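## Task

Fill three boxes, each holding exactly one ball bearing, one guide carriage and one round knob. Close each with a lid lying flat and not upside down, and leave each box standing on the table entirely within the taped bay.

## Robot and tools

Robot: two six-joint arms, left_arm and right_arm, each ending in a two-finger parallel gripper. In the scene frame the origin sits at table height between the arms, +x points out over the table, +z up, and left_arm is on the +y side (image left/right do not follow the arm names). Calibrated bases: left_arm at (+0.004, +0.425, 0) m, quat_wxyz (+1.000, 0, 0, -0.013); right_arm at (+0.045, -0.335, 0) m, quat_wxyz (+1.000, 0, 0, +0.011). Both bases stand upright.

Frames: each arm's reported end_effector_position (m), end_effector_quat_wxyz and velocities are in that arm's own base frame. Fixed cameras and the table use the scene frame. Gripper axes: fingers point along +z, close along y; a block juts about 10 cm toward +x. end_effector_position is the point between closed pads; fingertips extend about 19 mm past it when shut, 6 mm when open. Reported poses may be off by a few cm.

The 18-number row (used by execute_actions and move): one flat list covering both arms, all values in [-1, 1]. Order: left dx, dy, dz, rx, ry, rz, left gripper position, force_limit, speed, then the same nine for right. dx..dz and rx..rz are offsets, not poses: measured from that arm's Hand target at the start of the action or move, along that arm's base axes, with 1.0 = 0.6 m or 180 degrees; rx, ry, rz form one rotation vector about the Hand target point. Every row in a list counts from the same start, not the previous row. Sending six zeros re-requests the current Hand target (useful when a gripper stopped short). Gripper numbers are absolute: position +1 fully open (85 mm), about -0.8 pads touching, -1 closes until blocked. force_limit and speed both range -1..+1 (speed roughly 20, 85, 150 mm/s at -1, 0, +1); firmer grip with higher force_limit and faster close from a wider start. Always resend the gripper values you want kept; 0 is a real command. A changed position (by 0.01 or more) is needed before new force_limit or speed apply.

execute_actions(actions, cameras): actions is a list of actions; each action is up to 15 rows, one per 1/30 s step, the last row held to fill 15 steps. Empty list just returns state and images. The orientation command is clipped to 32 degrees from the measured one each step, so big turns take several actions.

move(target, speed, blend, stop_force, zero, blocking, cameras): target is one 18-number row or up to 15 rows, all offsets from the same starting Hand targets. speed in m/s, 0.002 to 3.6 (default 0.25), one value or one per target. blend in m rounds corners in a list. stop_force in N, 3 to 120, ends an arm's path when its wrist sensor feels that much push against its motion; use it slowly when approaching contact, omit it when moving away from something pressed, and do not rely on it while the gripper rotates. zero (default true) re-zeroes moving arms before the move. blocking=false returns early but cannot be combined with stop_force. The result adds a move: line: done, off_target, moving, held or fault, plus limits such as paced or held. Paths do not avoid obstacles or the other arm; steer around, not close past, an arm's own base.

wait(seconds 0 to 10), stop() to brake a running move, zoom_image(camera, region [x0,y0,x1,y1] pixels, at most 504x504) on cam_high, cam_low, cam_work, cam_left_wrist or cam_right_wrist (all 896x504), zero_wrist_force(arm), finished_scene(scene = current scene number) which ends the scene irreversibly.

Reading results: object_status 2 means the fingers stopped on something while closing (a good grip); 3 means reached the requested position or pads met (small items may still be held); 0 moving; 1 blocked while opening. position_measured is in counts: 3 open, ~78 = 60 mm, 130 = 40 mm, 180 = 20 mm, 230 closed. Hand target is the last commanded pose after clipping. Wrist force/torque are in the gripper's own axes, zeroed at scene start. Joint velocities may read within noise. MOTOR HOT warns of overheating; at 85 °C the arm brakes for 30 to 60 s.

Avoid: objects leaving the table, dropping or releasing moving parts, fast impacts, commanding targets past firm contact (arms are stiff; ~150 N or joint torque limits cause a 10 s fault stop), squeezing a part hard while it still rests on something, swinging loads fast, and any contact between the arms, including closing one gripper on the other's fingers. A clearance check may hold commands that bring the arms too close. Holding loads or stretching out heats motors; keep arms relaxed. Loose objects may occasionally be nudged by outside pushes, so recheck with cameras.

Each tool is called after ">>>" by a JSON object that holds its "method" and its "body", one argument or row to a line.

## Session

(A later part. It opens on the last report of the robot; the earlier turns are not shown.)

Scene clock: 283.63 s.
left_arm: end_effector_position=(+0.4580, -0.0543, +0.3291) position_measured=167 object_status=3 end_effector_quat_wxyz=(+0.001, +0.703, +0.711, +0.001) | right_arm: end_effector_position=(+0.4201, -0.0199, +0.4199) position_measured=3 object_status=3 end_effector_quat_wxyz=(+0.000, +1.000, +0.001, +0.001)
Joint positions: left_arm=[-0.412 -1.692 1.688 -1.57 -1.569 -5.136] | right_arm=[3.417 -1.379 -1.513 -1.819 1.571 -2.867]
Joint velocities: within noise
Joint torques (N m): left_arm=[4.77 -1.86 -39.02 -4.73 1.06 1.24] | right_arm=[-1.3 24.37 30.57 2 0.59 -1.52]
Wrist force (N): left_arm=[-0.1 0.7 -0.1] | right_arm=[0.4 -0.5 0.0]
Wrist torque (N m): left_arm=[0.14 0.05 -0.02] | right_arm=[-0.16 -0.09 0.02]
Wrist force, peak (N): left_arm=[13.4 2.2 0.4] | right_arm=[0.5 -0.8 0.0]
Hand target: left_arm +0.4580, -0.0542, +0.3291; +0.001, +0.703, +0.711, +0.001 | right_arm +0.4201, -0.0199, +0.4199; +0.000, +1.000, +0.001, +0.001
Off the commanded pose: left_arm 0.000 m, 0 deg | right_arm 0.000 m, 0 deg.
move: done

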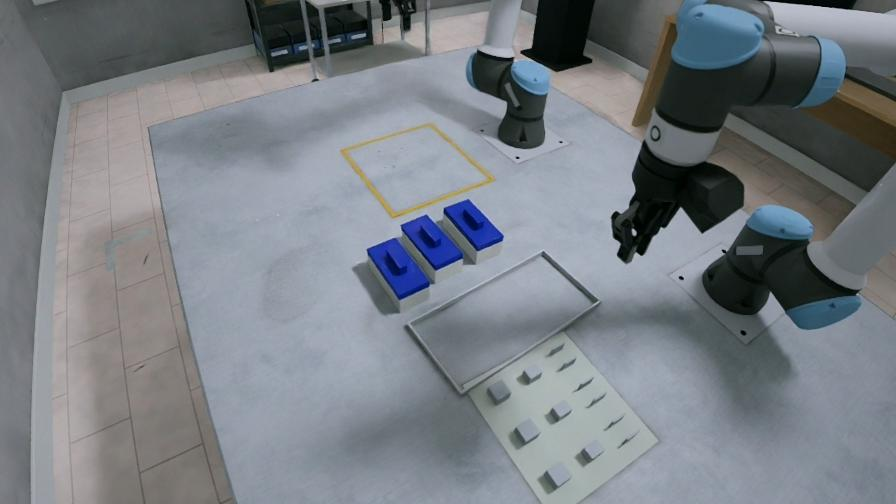

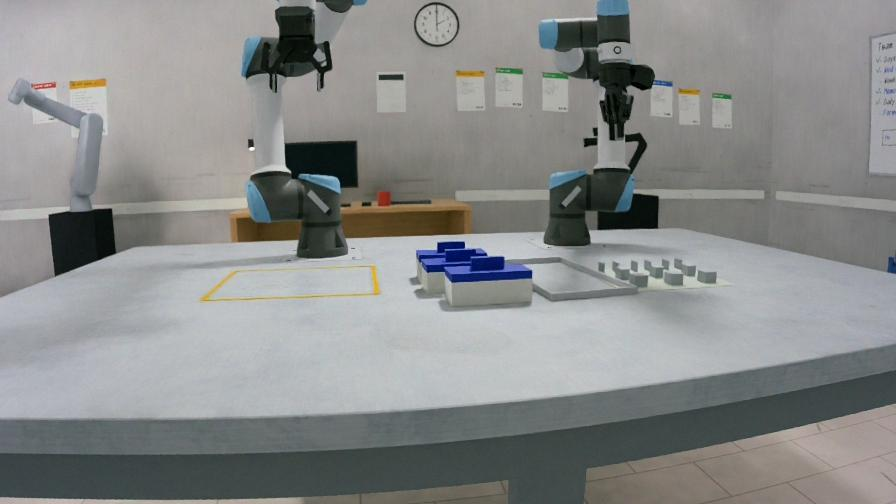

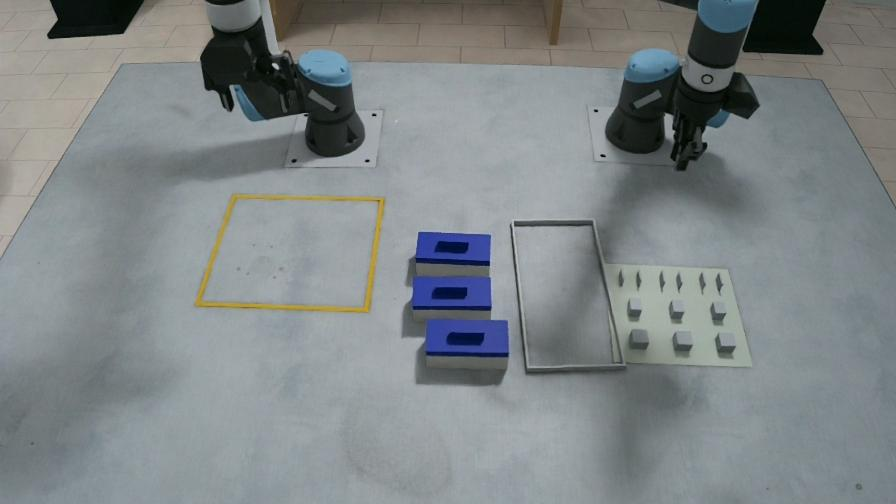

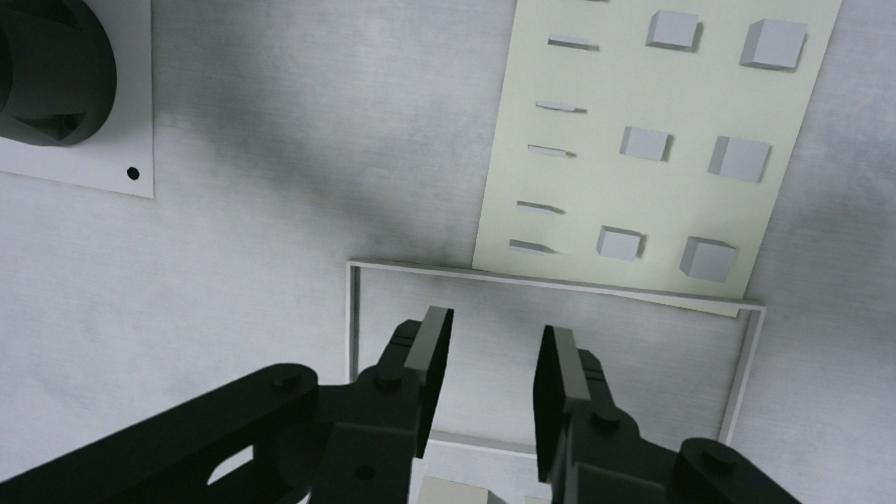

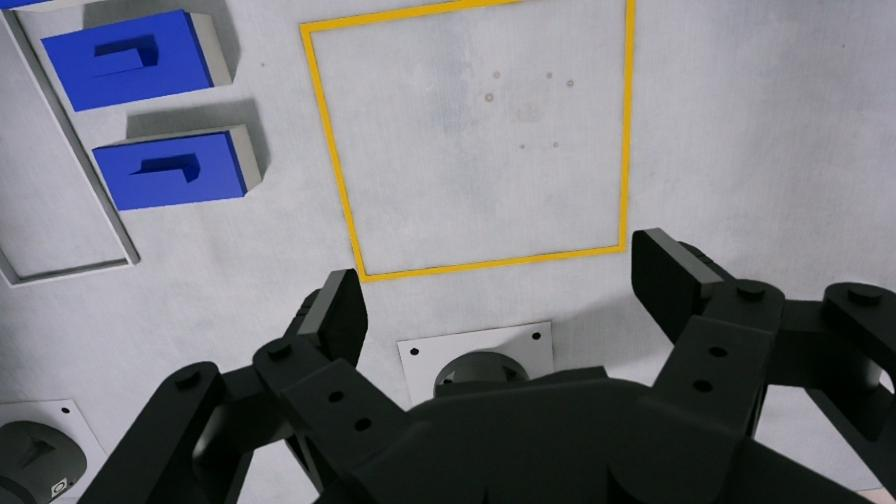

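>>> {"method": "move", "body": {
  "target": [0,0.25,0,0,0,0,-0.3,-1,-1,-0.012,0.528,-0.2,0,0,0.5,1,-1,1],
  "speed": 0.5,
  "cameras": ["cam_work","cam_right_wrist"]
}}

Scene clock: 286.37 s.
left_arm: end_effector_position=(+0.4581, +0.0957, +0.3291) position_measured=167 object_status=3 end_effector_quat_wxyz=(+0.001, +0.703, +0.711, +0.001) | right_arm: end_effector_position=(+0.4130, +0.2969, +0.3000) position_measured=3 object_status=3 end_effector_quat_wxyz=(-0.001, +0.707, +0.707, +0.001)
Joint positions: left_arm=[-0.083 -1.675 1.674 -1.573 -1.57 -4.807] | right_arm=[4.03 -1.571 -1.649 -1.491 1.572 -3.825]
Joint velocities: within noise
Joint torques (N m): left_arm=[-0.84 -28.72 -18.63 -3.84 -0.97 0.05] | right_arm=[4.32 37.1 13.82 0.51 0.85 -1.67]
Wrist force (N): left_arm=[0.1 0.8 -0.1] | right_arm=[0.1 -0.3 0.2]
Wrist torque (N m): left_arm=[0.14 0.00 -0.02] | right_arm=[-0.14 -0.03 0.05]
Wrist force, peak (N): left_arm=[-2.2 1.8 -0.9] | right_arm=[0.5 2.2 -0.4]
Hand target: left_arm +0.4580, +0.0958, +0.3291; +0.001, +0.703, +0.711, +0.001 | right_arm +0.4129, +0.2969, +0.2999; -0.001, +0.707, +0.708, +0.000
Off the commanded pose: left_arm 0.000 m, 0 deg | right_arm 0.000 m, 0 deg.
move: done
Images, in order (width x height): cam_work 896x504, cam_right_wrist 896x504.

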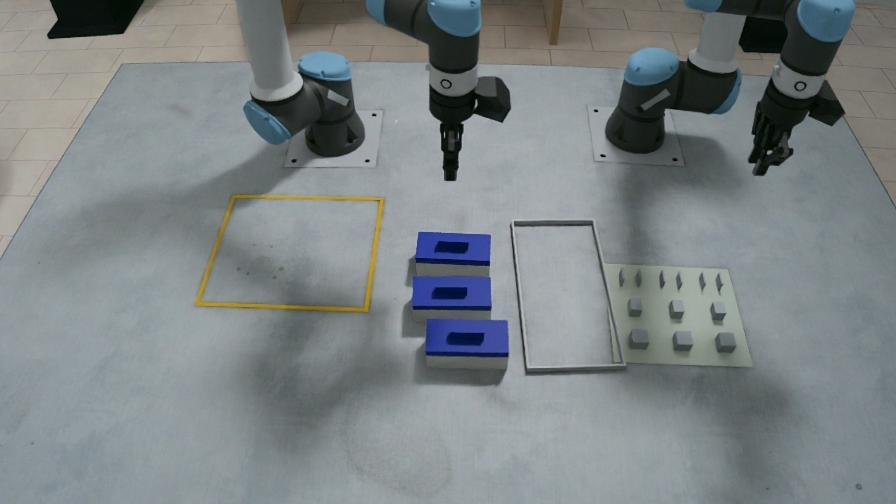

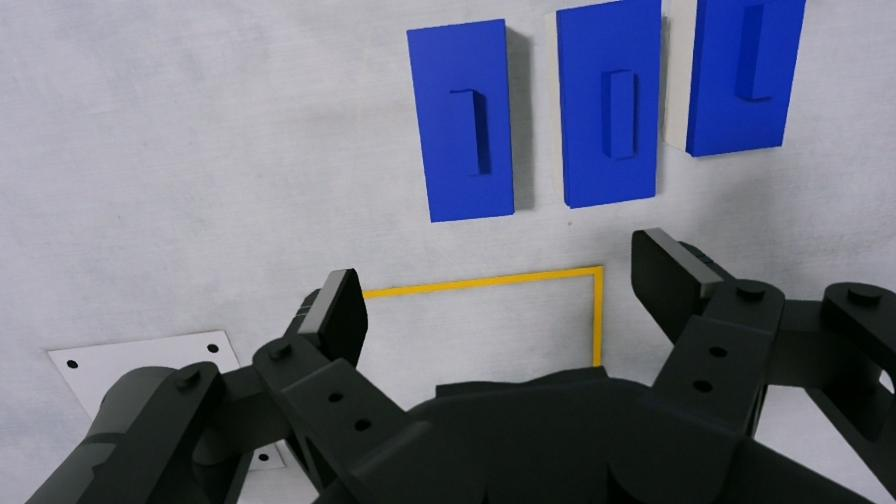

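>>> {"method": "move", "body": {
  "target": [0,0,0,0,0,0,-0.3,-1,-1,-0.0017,0.022,-0.283,0,0,-0.0167,1,-1,1],
  "speed": 0.25,
  "cameras": ["cam_work","cam_right_wrist","cam_low"]
}}

Scene clock: 288.43 s.
left_arm: end_effector_position=(+0.4580, +0.0958, +0.3291) position_measured=167 object_status=3 end_effector_quat_wxyz=(+0.001, +0.703, +0.711, +0.001) | right_arm: end_effector_position=(+0.4119, +0.3101, +0.1302) position_measured=3 object_status=3 end_effector_quat_wxyz=(-0.001, +0.725, +0.689, +0.000)
Joint positions: left_arm=[-0.083 -1.675 1.674 -1.573 -1.57 -4.807] | right_arm=[4.048 -1.709 -1.957 -1.045 1.572 -3.755]
Joint velocities: within noise
Joint torques (N m): left_arm=[3.44 -38.18 -15.34 -1.41 1.05 1.24] | right_arm=[-2.82 32.2 19.03 4.74 -0.94 -1.36]
Wrist force (N): left_arm=[0.1 0.6 0.0] | right_arm=[0.4 -0.4 0.1]
Wrist torque (N m): left_arm=[0.11 -0.01 -0.02] | right_arm=[-0.12 -0.10 0.07]
Wrist force, peak (N): left_arm=[0.5 0.8 0.0] | right_arm=[-0.1 -0.5 -4.0]
Hand target: left_arm +0.4580, +0.0958, +0.3291; +0.001, +0.703, +0.711, +0.001 | right_arm +0.4119, +0.3101, +0.1301; -0.001, +0.725, +0.689, +0.001
Off the commanded pose: left_arm 0.000 m, 0 deg | right_arm 0.000 m, 0 deg.
move: done
Images, in order (width x height): cam_low 896x504, cam_work 896x504, cam_right_wrist 896x504.

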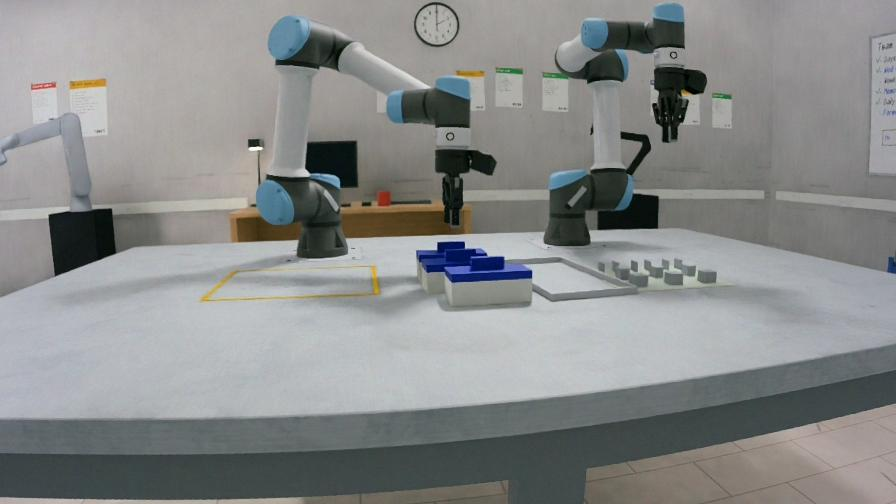

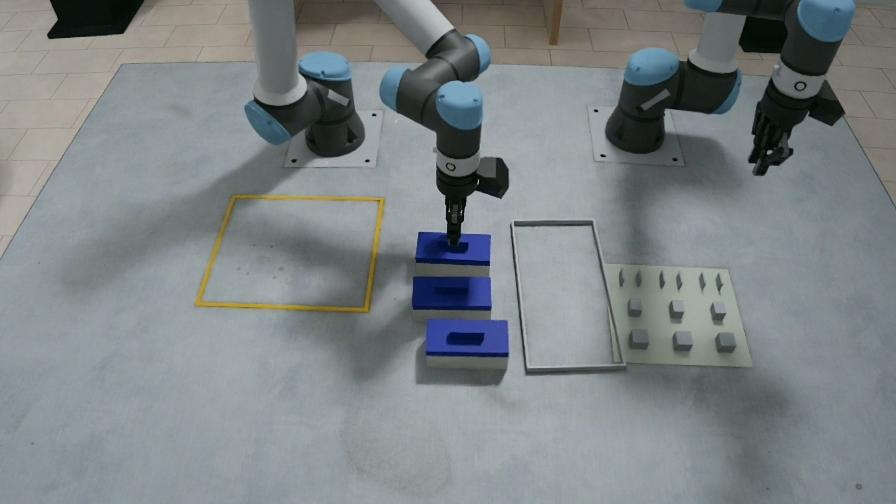

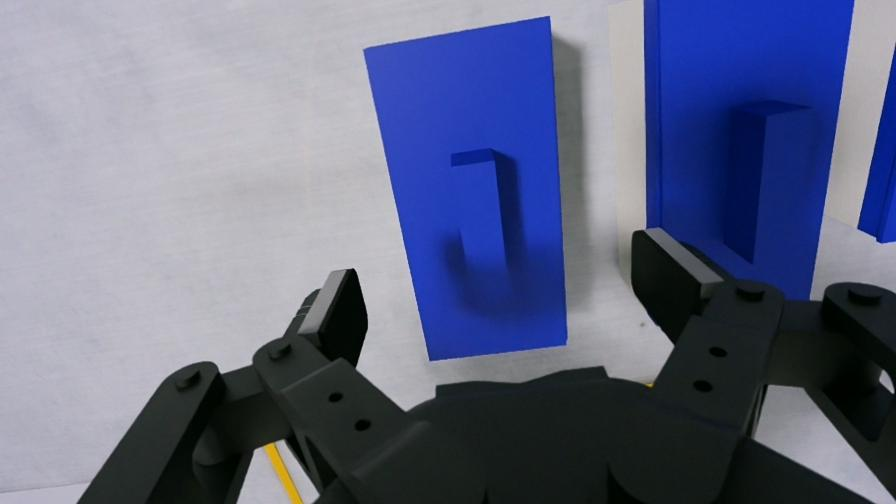

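>>> {"method": "move", "body": {
  "target": [0,0,0,0,0,0,-0.3,-1,-1,-0.0025,0,-0.177,0,0,-0.003,1,-1,1],
  "speed": 0.06,
  "stop_force": 6,
  "cameras": ["cam_work","cam_right_wrist","cam_low"]
}}

Scene clock: 291.23 s.
left_arm: end_effector_position=(+0.4580, +0.0958, +0.3291) position_measured=167 object_status=3 end_effector_quat_wxyz=(+0.001, +0.703, +0.711, +0.001) | right_arm: end_effector_position=(+0.4106, +0.3102, +0.0335) position_measured=3 object_status=3 end_effector_quat_wxyz=(-0.001, +0.728, +0.686, +0.001)
Joint positions: left_arm=[-0.083 -1.675 1.674 -1.573 -1.57 -4.807] | right_arm=[4.05 -1.861 -2.073 -0.777 1.572 -3.744]
Joint velocities: within noise
Joint torques (N m): left_arm=[4.21 -38.14 -15.33 -1.44 1.18 1.04] | right_arm=[0.48 31.9 17.93 3.46 0.09 -0.07]
Wrist force (N): left_arm=[0.4 0.8 0.2] | right_arm=[-2.0 -0.6 -13.1]
Wrist torque (N m): left_arm=[0.14 -0.05 -0.02] | right_arm=[-0.07 0.16 0.05]
Wrist force, peak (N): left_arm=[0.5 1.0 0.0] | right_arm=[-14.2 -7.3 -69.9]
Hand target: left_arm +0.4580, +0.0958, +0.3291; +0.001, +0.703, +0.711, +0.001 | right_arm +0.4106, +0.3102, +0.0335; -0.001, +0.728, +0.686, +0.001 (not the last commanded pose)
Tool commands: left_gripper/position=-0.3 left_gripper/force_limit=-1.0 left_gripper/speed=-1.0 right_gripper/position=+1.0 right_gripper/force_limit=-1.0 right_gripper/speed=+1.0
Off the commanded pose: left_arm 0.000 m, 0 deg | right_arm 0.010 m, 0 deg.
FORCE FAULT: contact force on the right arm reached its limit, and that arm stopped. The contact can be on any part of that arm, not only on its tool. That arm's remaining commands of this call were not run. That arm is still stopped at the end of this call. That arm stays stopped for about 10 more seconds. Until then a move that you send moves the other arm only, and its call returns only when the move has ended. Once the stop has ended, the next robot result says so. If the stop ends while you think or write, that arm runs what you send next, counted from a new Hand target: where the arm stands when the stop ends. While its stop runs, that arm takes no new command, but its gripper still runs the gripper command that each later call begins with. Until it ends, the stop uses up actions while you think or wait. An arm that is not stopped still takes commands.
move: fault (right_arm)
Images, in order (width x height): cam_low 896x504, cam_work 896x504, cam_right_wrist 896x504.

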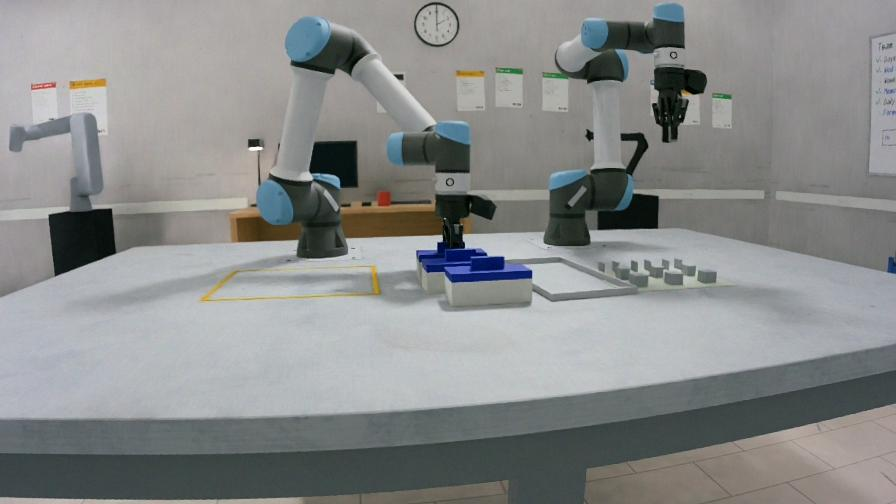

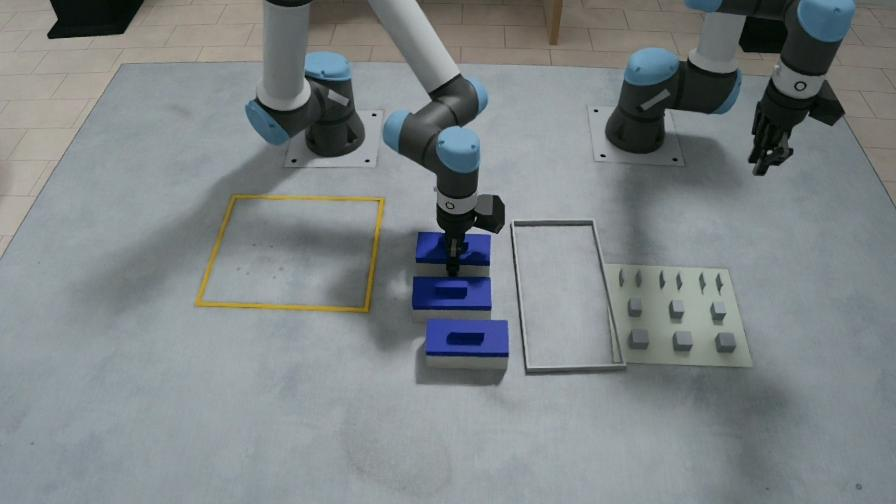

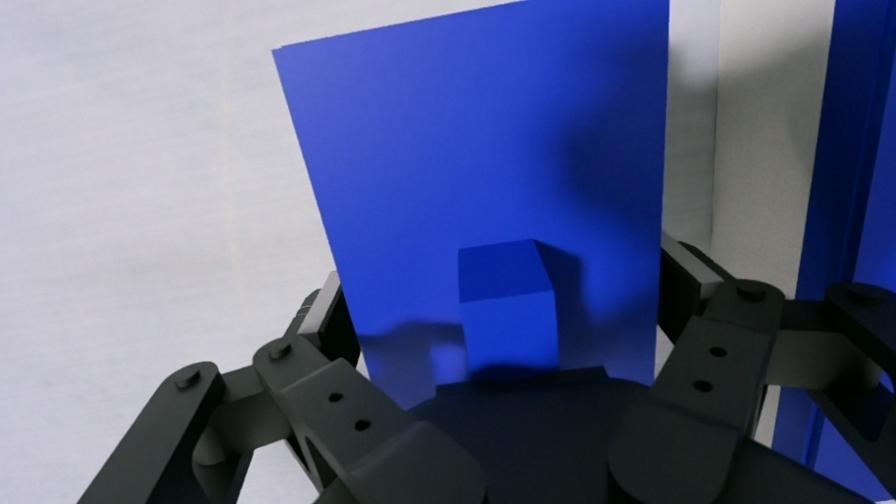

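>>> {"method": "zoom_image", "body": {
  "camera": "cam_low",
  "region": [400, 230, 560, 320]
}}

>>> {"method": "zoom_image", "body": {
  "camera": "cam_right_wrist",
  "region": [600, 0, 896, 300]
}}

Scaled by 3.150.

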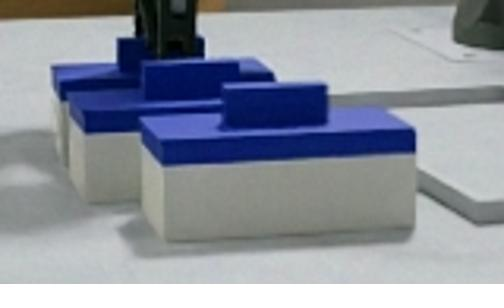

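Scaled by 1.680.

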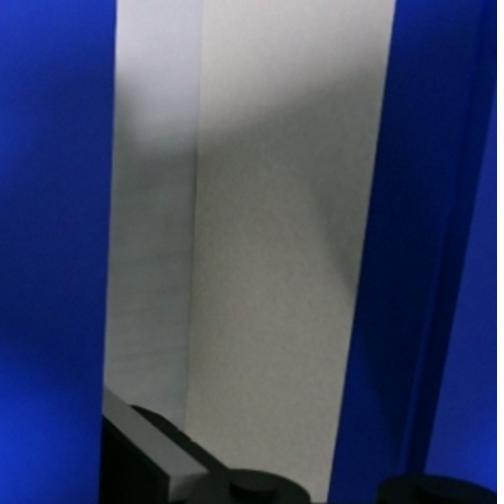

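>>> {"method": "wait", "body": {
  "seconds": 9.6,
  "cameras": ["cam_right_wrist"]
}}

Scene clock: 302.23 s.
left_arm: end_effector_position=(+0.4580, +0.0958, +0.3291) position_measured=167 object_status=3 end_effector_quat_wxyz=(+0.001, +0.703, +0.711, +0.001) | right_arm: end_effector_position=(+0.4106, +0.3102, +0.0335) position_measured=3 object_status=3 end_effector_quat_wxyz=(-0.001, +0.728, +0.686, +0.001)
Joint positions: left_arm=[-0.083 -1.675 1.674 -1.573 -1.57 -4.807] | right_arm=[4.05 -1.861 -2.073 -0.777 1.572 -3.744]
Joint velocities: within noise
Joint torques (N m): left_arm=[4.05 -37.02 -15.96 -1.5 1.18 0.14] | right_arm=[0.53 31.64 18.27 3.46 0.02 -0.02]
Wrist force (N): left_arm=[0.3 0.4 0.2] | right_arm=[-2.6 -1.1 -11.8]
Wrist torque (N m): left_arm=[0.08 -0.04 -0.02] | right_arm=[-0.11 0.18 0.05]
Wrist force, peak (N): left_arm=[0.3 0.9 0.0] | right_arm=[-2.2 -0.5 -13.0]
Hand target: left_arm +0.4580, +0.0958, +0.3291; +0.001, +0.703, +0.711, +0.001 | right_arm +0.4106, +0.3102, +0.0335; -0.001, +0.728, +0.686, +0.001 (not the last commanded pose)
Tool commands: left_gripper/position=-0.3 left_gripper/force_limit=-1.0 left_gripper/speed=-1.0 right_gripper/position=+1.0 right_gripper/force_limit=-1.0 right_gripper/speed=+1.0
Off the commanded pose: left_arm 0.000 m, 0 deg | right_arm 0.010 m, 0 deg.
FORCE FAULT, CONTINUED: the right arm's stop, for the force fault that an earlier result reported, is over. The rest of the stop counts as 19 of the actions that you can send in this scene. That arm's target is now where it stood when the stop ended, not its last command. That arm accepts commands again.
wait: 9.60 s; at rest from the start
Images, in order (width x height): cam_right_wrist 896x504.

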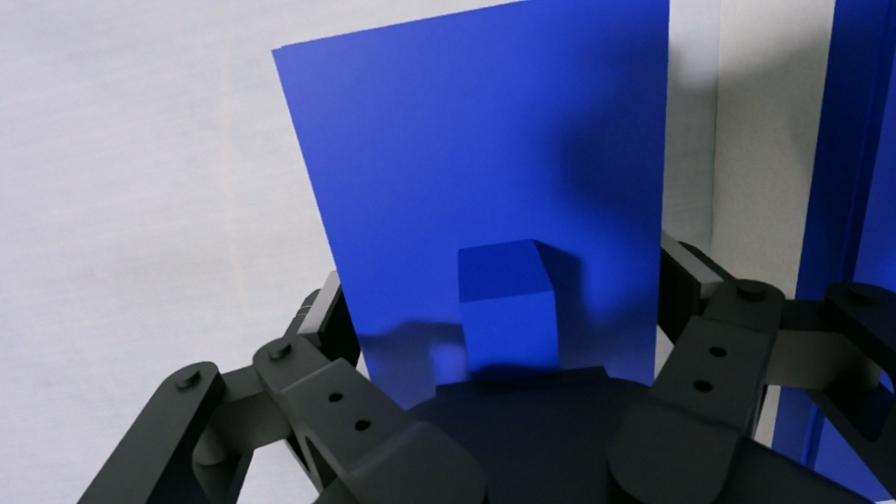

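>>> {"method": "move", "body": {
  "target": [
    [0,0,0,0,0,0,-0.3,-1,-1,0,0,0.007,0,0,0,1,-1,1],
    [0,0,0,0,0,0,-0.3,-1,-1,0,0,0.007,0,0,0,-1,-1,-1]
  ],
  "speed": 0.05,
  "cameras": ["cam_right_wrist"]
}}

Scene clock: 304.27 s.
left_arm: end_effector_position=(+0.4580, +0.0958, +0.3291) position_measured=167 object_status=3 end_effector_quat_wxyz=(+0.001, +0.703, +0.711, +0.001) | right_arm: end_effector_position=(+0.4106, +0.3102, +0.0377) position_measured=50 object_status=0 end_effector_quat_wxyz=(-0.001, +0.728, +0.686, +0.001)
Joint positions: left_arm=[-0.083 -1.675 1.674 -1.573 -1.57 -4.807] | right_arm=[4.05 -1.853 -2.069 -0.789 1.572 -3.744]
Joint velocities: within noise
Joint torques (N m): left_arm=[4.37 -37.18 -16.29 -1.48 1.08 -0.1] | right_arm=[0.19 18 10.41 5.14 0.06 -0.08]
Wrist force (N): left_arm=[0.3 0.9 0.0] | right_arm=[-2.4 -2.1 -8.2]
Wrist torque (N m): left_arm=[0.16 -0.03 -0.03] | right_arm=[-0.36 -0.14 0.07]
Wrist force, peak (N): left_arm=[0.4 0.8 0.0] | right_arm=[-2.7 -1.0 -12.2]
Hand target: left_arm +0.4580, +0.0958, +0.3291; +0.001, +0.703, +0.711, +0.001 | right_arm +0.4106, +0.3102, +0.0377; -0.001, +0.728, +0.686, +0.001
Off the commanded pose: left_arm 0.000 m, 0 deg | right_arm 0.000 m, 0 deg.
move: done
Images, in order (width x height): cam_right_wrist 896x504.

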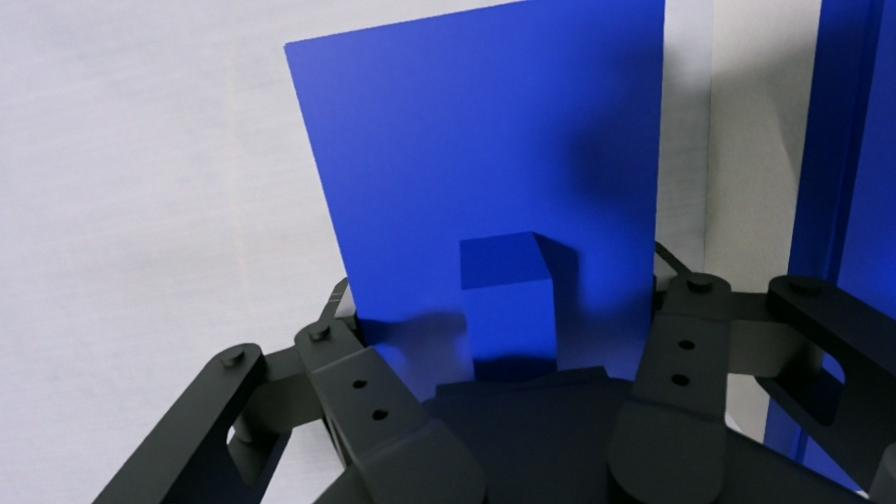

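>>> {"method": "move", "body": {
  "target": [0,0,0,0,0,0,-0.3,-1,-1,0,0,0.013,0,0,0,-1,-1,-1],
  "speed": 0.02,
  "cameras": ["cam_right_wrist","cam_low","cam_high"]
}}

>>> {"method": "zoom_image", "body": {
  "camera": "cam_low",
  "region": [400, 230, 560, 320]
}}

>>> {"method": "zoom_image", "body": {
  "camera": "cam_high",
  "region": [350, 150, 550, 320]
}}

Scene clock: 305.23 s.
left_arm: end_effector_position=(+0.4580, +0.0958, +0.3291) position_measured=167 object_status=3 end_effector_quat_wxyz=(+0.001, +0.703, +0.711, +0.001) | right_arm: end_effector_position=(+0.4106, +0.3102, +0.0456) position_measured=50 object_status=2 end_effector_quat_wxyz=(-0.001, +0.728, +0.686, +0.001)
Joint positions: left_arm=[-0.083 -1.675 1.674 -1.573 -1.57 -4.807] | right_arm=[4.05 -1.839 -2.062 -0.811 1.572 -3.744]
Joint velocities: within noise
Joint torques (N m): left_arm=[4.46 -36.82 -16.6 -1.54 1.11 -0.01] | right_arm=[0.19 24.16 21.56 5.03 0.03 -0.03]
Wrist force (N): left_arm=[0.2 0.6 -0.2] | right_arm=[0.3 -0.2 4.4]
Wrist torque (N m): left_arm=[0.11 -0.01 -0.03] | right_arm=[-0.08 -0.08 0.06]
Wrist force, peak (N): left_arm=[0.2 0.8 0.0] | right_arm=[-2.6 -2.2 -8.4]
Hand target: left_arm +0.4580, +0.0958, +0.3291; +0.001, +0.703, +0.711, +0.001 | right_arm +0.4106, +0.3102, +0.0455; -0.001, +0.728, +0.686, +0.001
Off the commanded pose: left_arm 0.000 m, 0 deg | right_arm 0.000 m, 0 deg.
move: done
Images, in order (width x height): cam_high 896x504, cam_low 896x504, cam_right_wrist 896x504.

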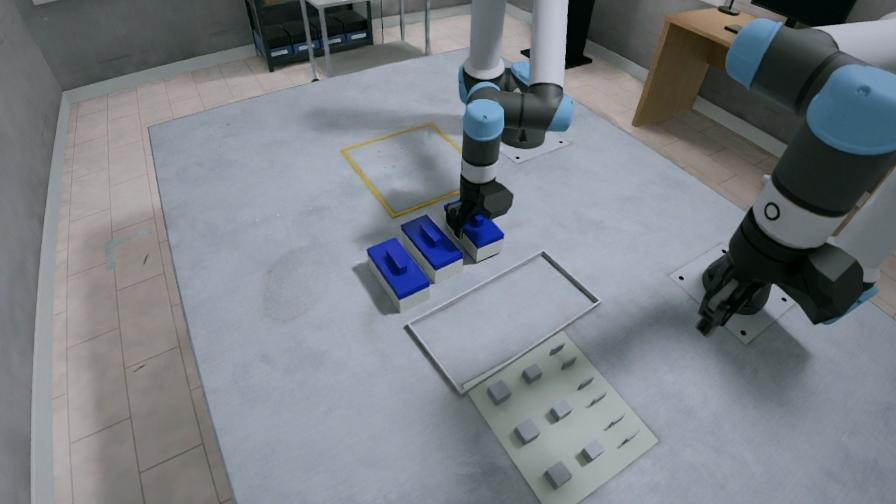

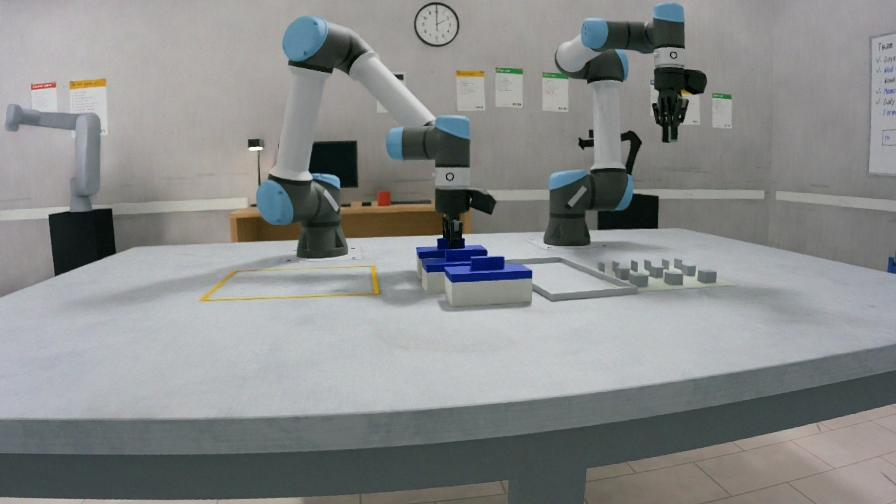

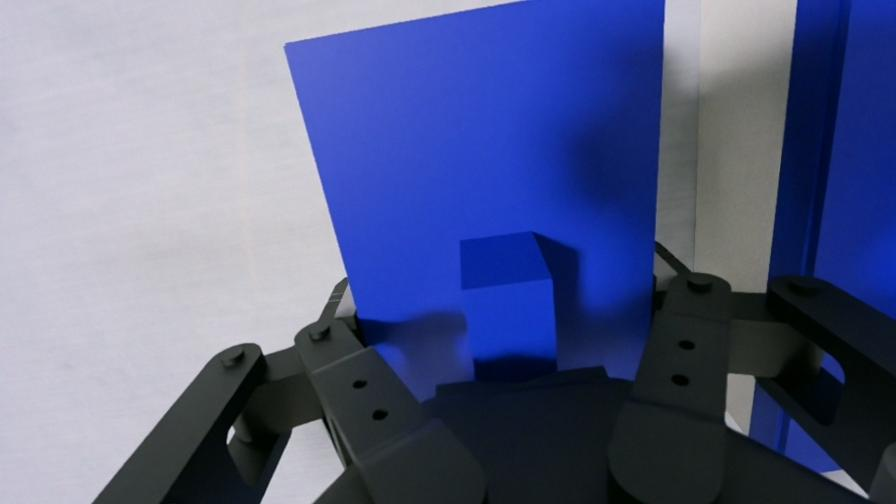

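Scaled by 3.150.

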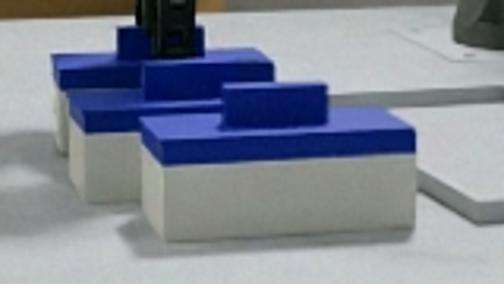

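Scaled by 2.520.

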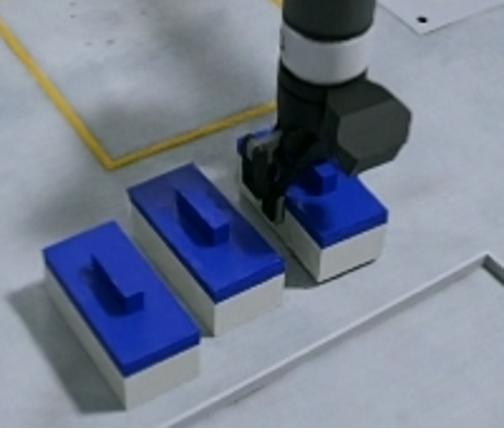

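>>> {"method": "move", "body": {
  "target": [0,0,0,0,0,0,-0.3,-1,-1,0,0,0.05,0,0,0,-1,-1,-1],
  "speed": 0.05,
  "cameras": ["cam_low","cam_high"]
}}

>>> {"method": "zoom_image", "body": {
  "camera": "cam_high",
  "region": [350, 150, 550, 320]
}}

Scene clock: 306.37 s.
left_arm: end_effector_position=(+0.4580, +0.0958, +0.3291) position_measured=167 object_status=3 end_effector_quat_wxyz=(+0.001, +0.703, +0.711, +0.001) | right_arm: end_effector_position=(+0.4106, +0.3103, +0.0757) position_measured=50 object_status=2 end_effector_quat_wxyz=(-0.001, +0.728, +0.686, +0.001)
Joint positions: left_arm=[-0.083 -1.675 1.674 -1.573 -1.57 -4.807] | right_arm=[4.05 -1.787 -2.03 -0.894 1.572 -3.744]
Joint velocities: within noise
Joint torques (N m): left_arm=[4.83 -37.04 -16.49 -1.48 1.16 -0.25] | right_arm=[-1.08 16.82 11.48 7.39 -0.12 -0.63]
Wrist force (N): left_arm=[0.1 0.4 -0.1] | right_arm=[0.4 0.1 4.3]
Wrist torque (N m): left_arm=[0.09 0.01 -0.03] | right_arm=[-0.05 -0.10 0.07]
Wrist force, peak (N): left_arm=[0.3 0.8 -0.1] | right_arm=[-0.3 -0.4 6.7]
Hand target: left_arm +0.4580, +0.0958, +0.3291; +0.001, +0.703, +0.711, +0.001 | right_arm +0.4106, +0.3102, +0.0755; -0.001, +0.728, +0.686, +0.001
Off the commanded pose: left_arm 0.000 m, 0 deg | right_arm 0.000 m, 0 deg.
move: done
Images, in order (width x height): cam_high 896x504, cam_low 896x504.

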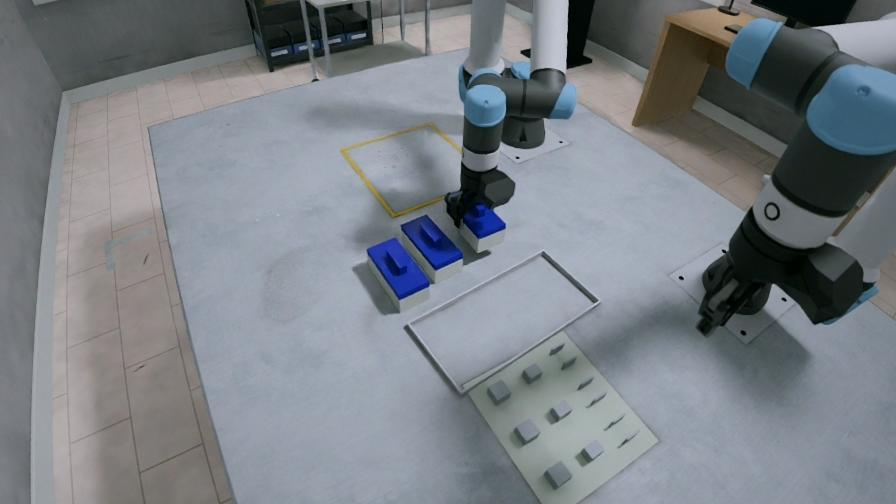

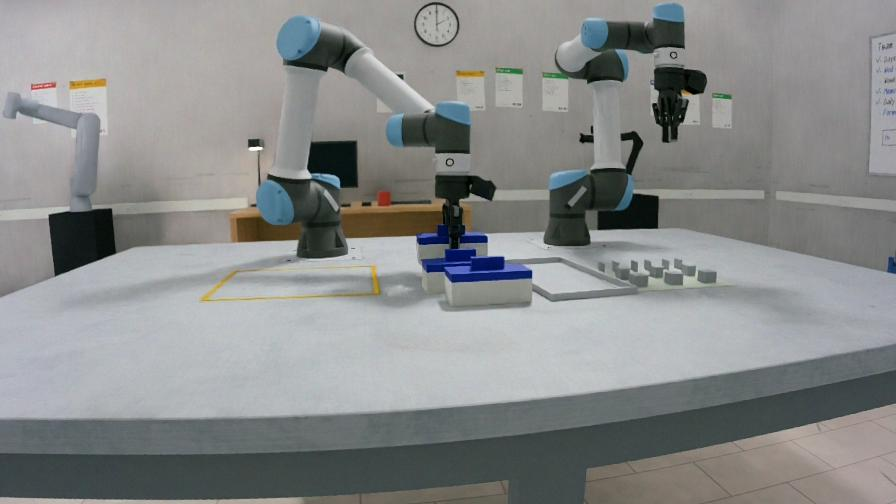

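Scaled by 2.520.

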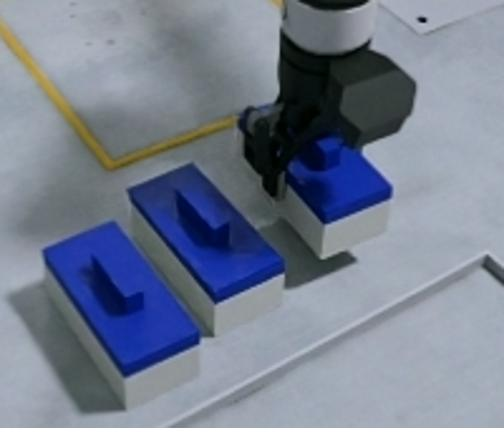

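>>> {"method": "move", "body": {
  "target": [
    [0,0,0,0,0,0,-0.3,-1,-1,0,0,0.05,0,0,0,-1,-1,-1],
    [0,0,0,0,0,0,-0.3,-1,-1,-0.176,-0.683,0.05,0,0,0,-1,-1,-1]
  ],
  "speed": 0.3,
  "blend": [0.01,0],
  "cameras": ["cam_work","cam_high","cam_right_wrist"]
}}

Scene clock: 309.27 s.
left_arm: end_effector_position=(+0.4580, +0.0958, +0.3291) position_measured=167 object_status=3 end_effector_quat_wxyz=(+0.001, +0.703, +0.711, +0.001) | right_arm: end_effector_position=(+0.3051, -0.0995, +0.1055) position_measured=50 object_status=2 end_effector_quat_wxyz=(-0.001, +0.728, +0.686, +0.001) end_effector_velocity=(-0.001, -0.001, +0.000) end_effector_angular_velocity=(+0.000, -0.001, +0.003)
Joint positions: left_arm=[-0.083 -1.675 1.674 -1.573 -1.57 -4.807] | right_arm=[3.253 -1.222 -2.453 -1.037 1.572 -4.541]
Joint velocities: left_arm=[within noise] | right_arm=[-0.002 0.003 -0.001 0 0 -0.005]
Joint torques (N m): left_arm=[4.77 -36.96 -16.41 -1.55 1.02 -0.36] | right_arm=[-3.32 18.22 13.75 6.52 -0.96 -1.65]
Wrist force (N): left_arm=[0.2 0.7 0.2] | right_arm=[0.3 -0.2 4.0]
Wrist torque (N m): left_arm=[0.13 -0.01 -0.02] | right_arm=[-0.12 -0.09 0.05]
Wrist force, peak (N): left_arm=[0.5 0.8 0.1] | right_arm=[-7.7 -3.4 4.6]
Hand target: left_arm +0.4580, +0.0958, +0.3291; +0.001, +0.703, +0.711, +0.001 | right_arm +0.3050, -0.0996, +0.1055; -0.001, +0.728, +0.686, +0.001
Off the commanded pose: left_arm 0.000 m, 0 deg | right_arm 0.000 m, 0 deg.
move: done
Images, in order (width x height): cam_high 896x504, cam_work 896x504, cam_right_wrist 896x504.

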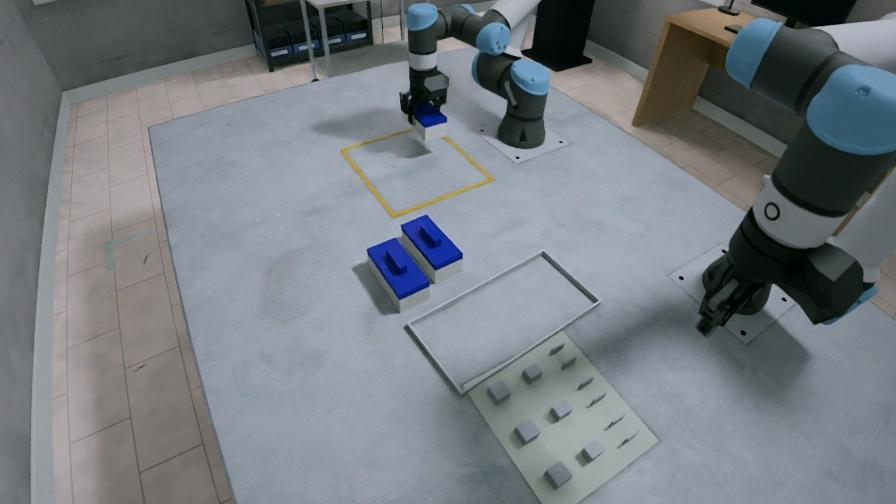

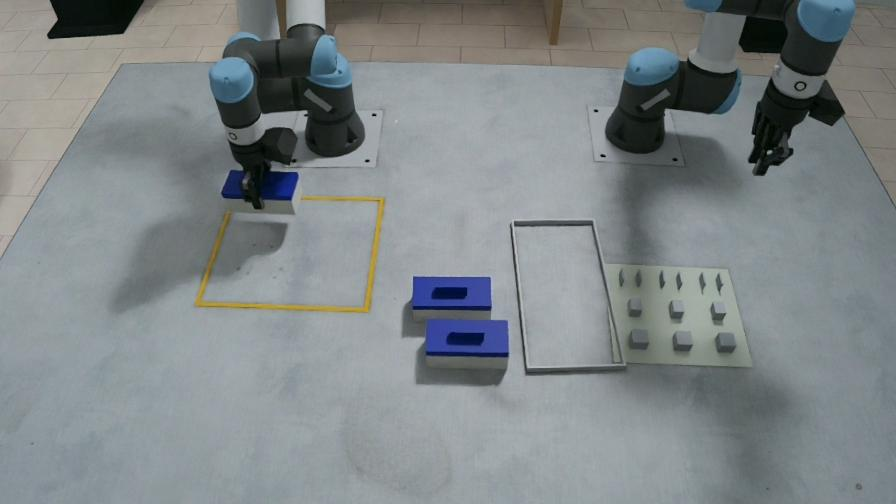

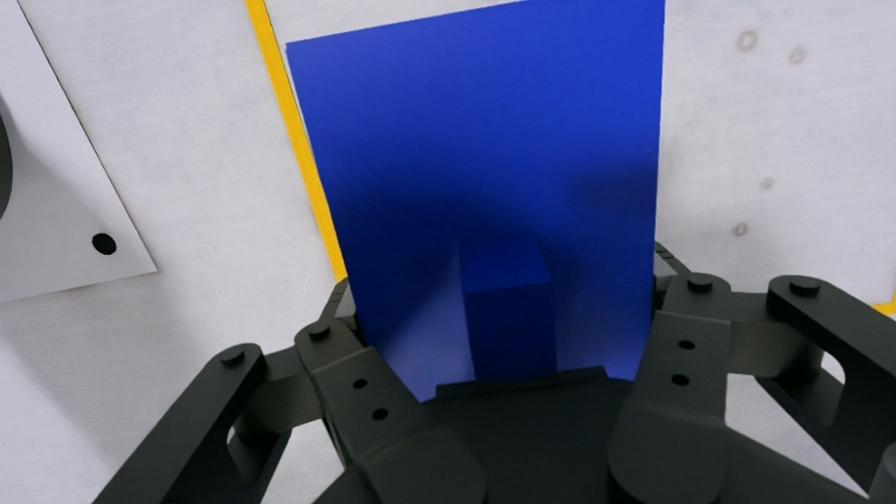

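>>> {"method": "move", "body": {
  "target": [
    [0,0,0,0,0,0,-0.3,-1,-1,0,0.025,-0.1,0,0,-0.008,-1,-1,-1],
    [0,0,0,0,0,0,-0.3,-1,-1,0,0.025,-0.12,0,0,-0.008,-1,-1,-1]
  ],
  "speed": [0.15,0.015],
  "stop_force": 4,
  "cameras": ["cam_work","cam_high","cam_right_wrist"]
}}

Scene clock: 312.00 s.
left_arm: end_effector_position=(+0.4580, +0.0958, +0.3291) position_measured=167 object_status=3 end_effector_quat_wxyz=(+0.001, +0.703, +0.711, +0.001) | right_arm: end_effector_position=(+0.3050, -0.0846, +0.0364) position_measured=50 object_status=2 end_effector_quat_wxyz=(-0.001, +0.737, +0.676, +0.001)
Joint positions: left_arm=[-0.083 -1.675 1.674 -1.573 -1.57 -4.807] | right_arm=[3.304 -1.38 -2.58 -0.752 1.572 -4.464]
Joint velocities: within noise
Joint torques (N m): left_arm=[4.31 -36.24 -16.87 -1.55 1.07 -0.55] | right_arm=[1.32 15.6 29.59 5.14 -0.95 -1.58]
Wrist force (N): left_arm=[0.4 0.8 0.0] | right_arm=[0.6 -0.1 3.3]
Wrist torque (N m): left_arm=[0.14 -0.05 -0.02] | right_arm=[-0.07 -0.26 0.07]
Wrist force, peak (N): left_arm=[0.4 0.8 0.0] | right_arm=[-0.6 -4.7 -12.4]
Hand target: left_arm +0.4580, +0.0958, +0.3291; +0.001, +0.703, +0.711, +0.001 | right_arm +0.3050, -0.0846, +0.0364; -0.001, +0.737, +0.676, +0.001 (not the last commanded pose)
Off the commanded pose: left_arm 0.000 m, 0 deg | right_arm 0.003 m, 0 deg.
move: contact (right_arm); path passed 1 of 2 targets
Images, in order (width x height): cam_high 896x504, cam_work 896x504, cam_right_wrist 896x504.

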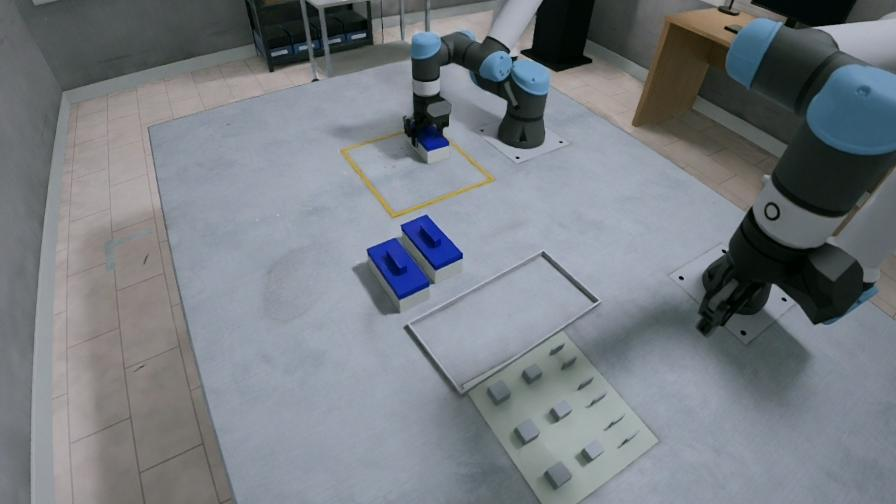

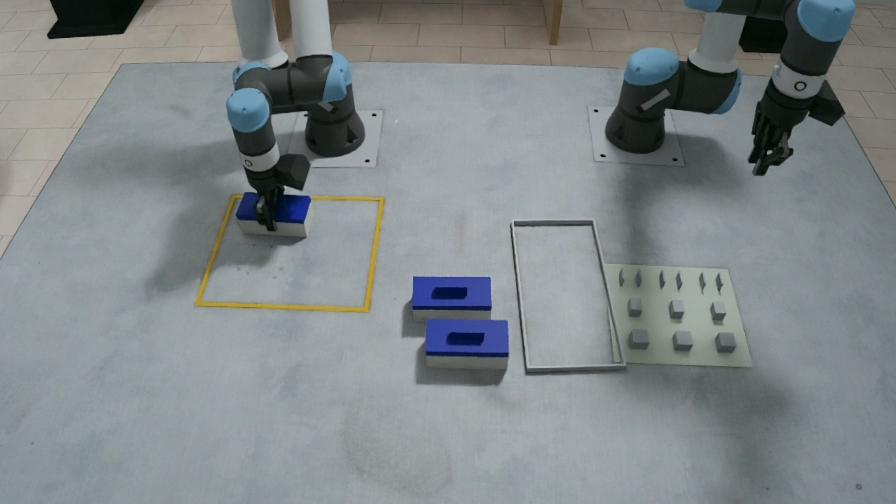

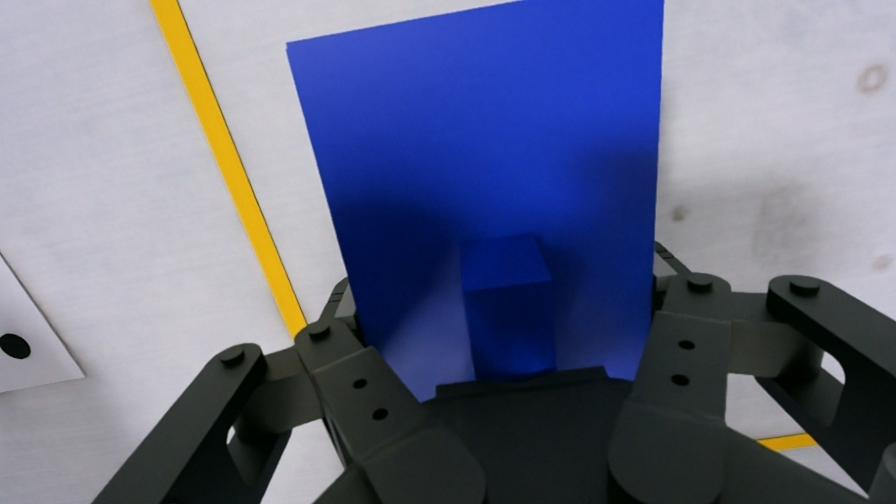

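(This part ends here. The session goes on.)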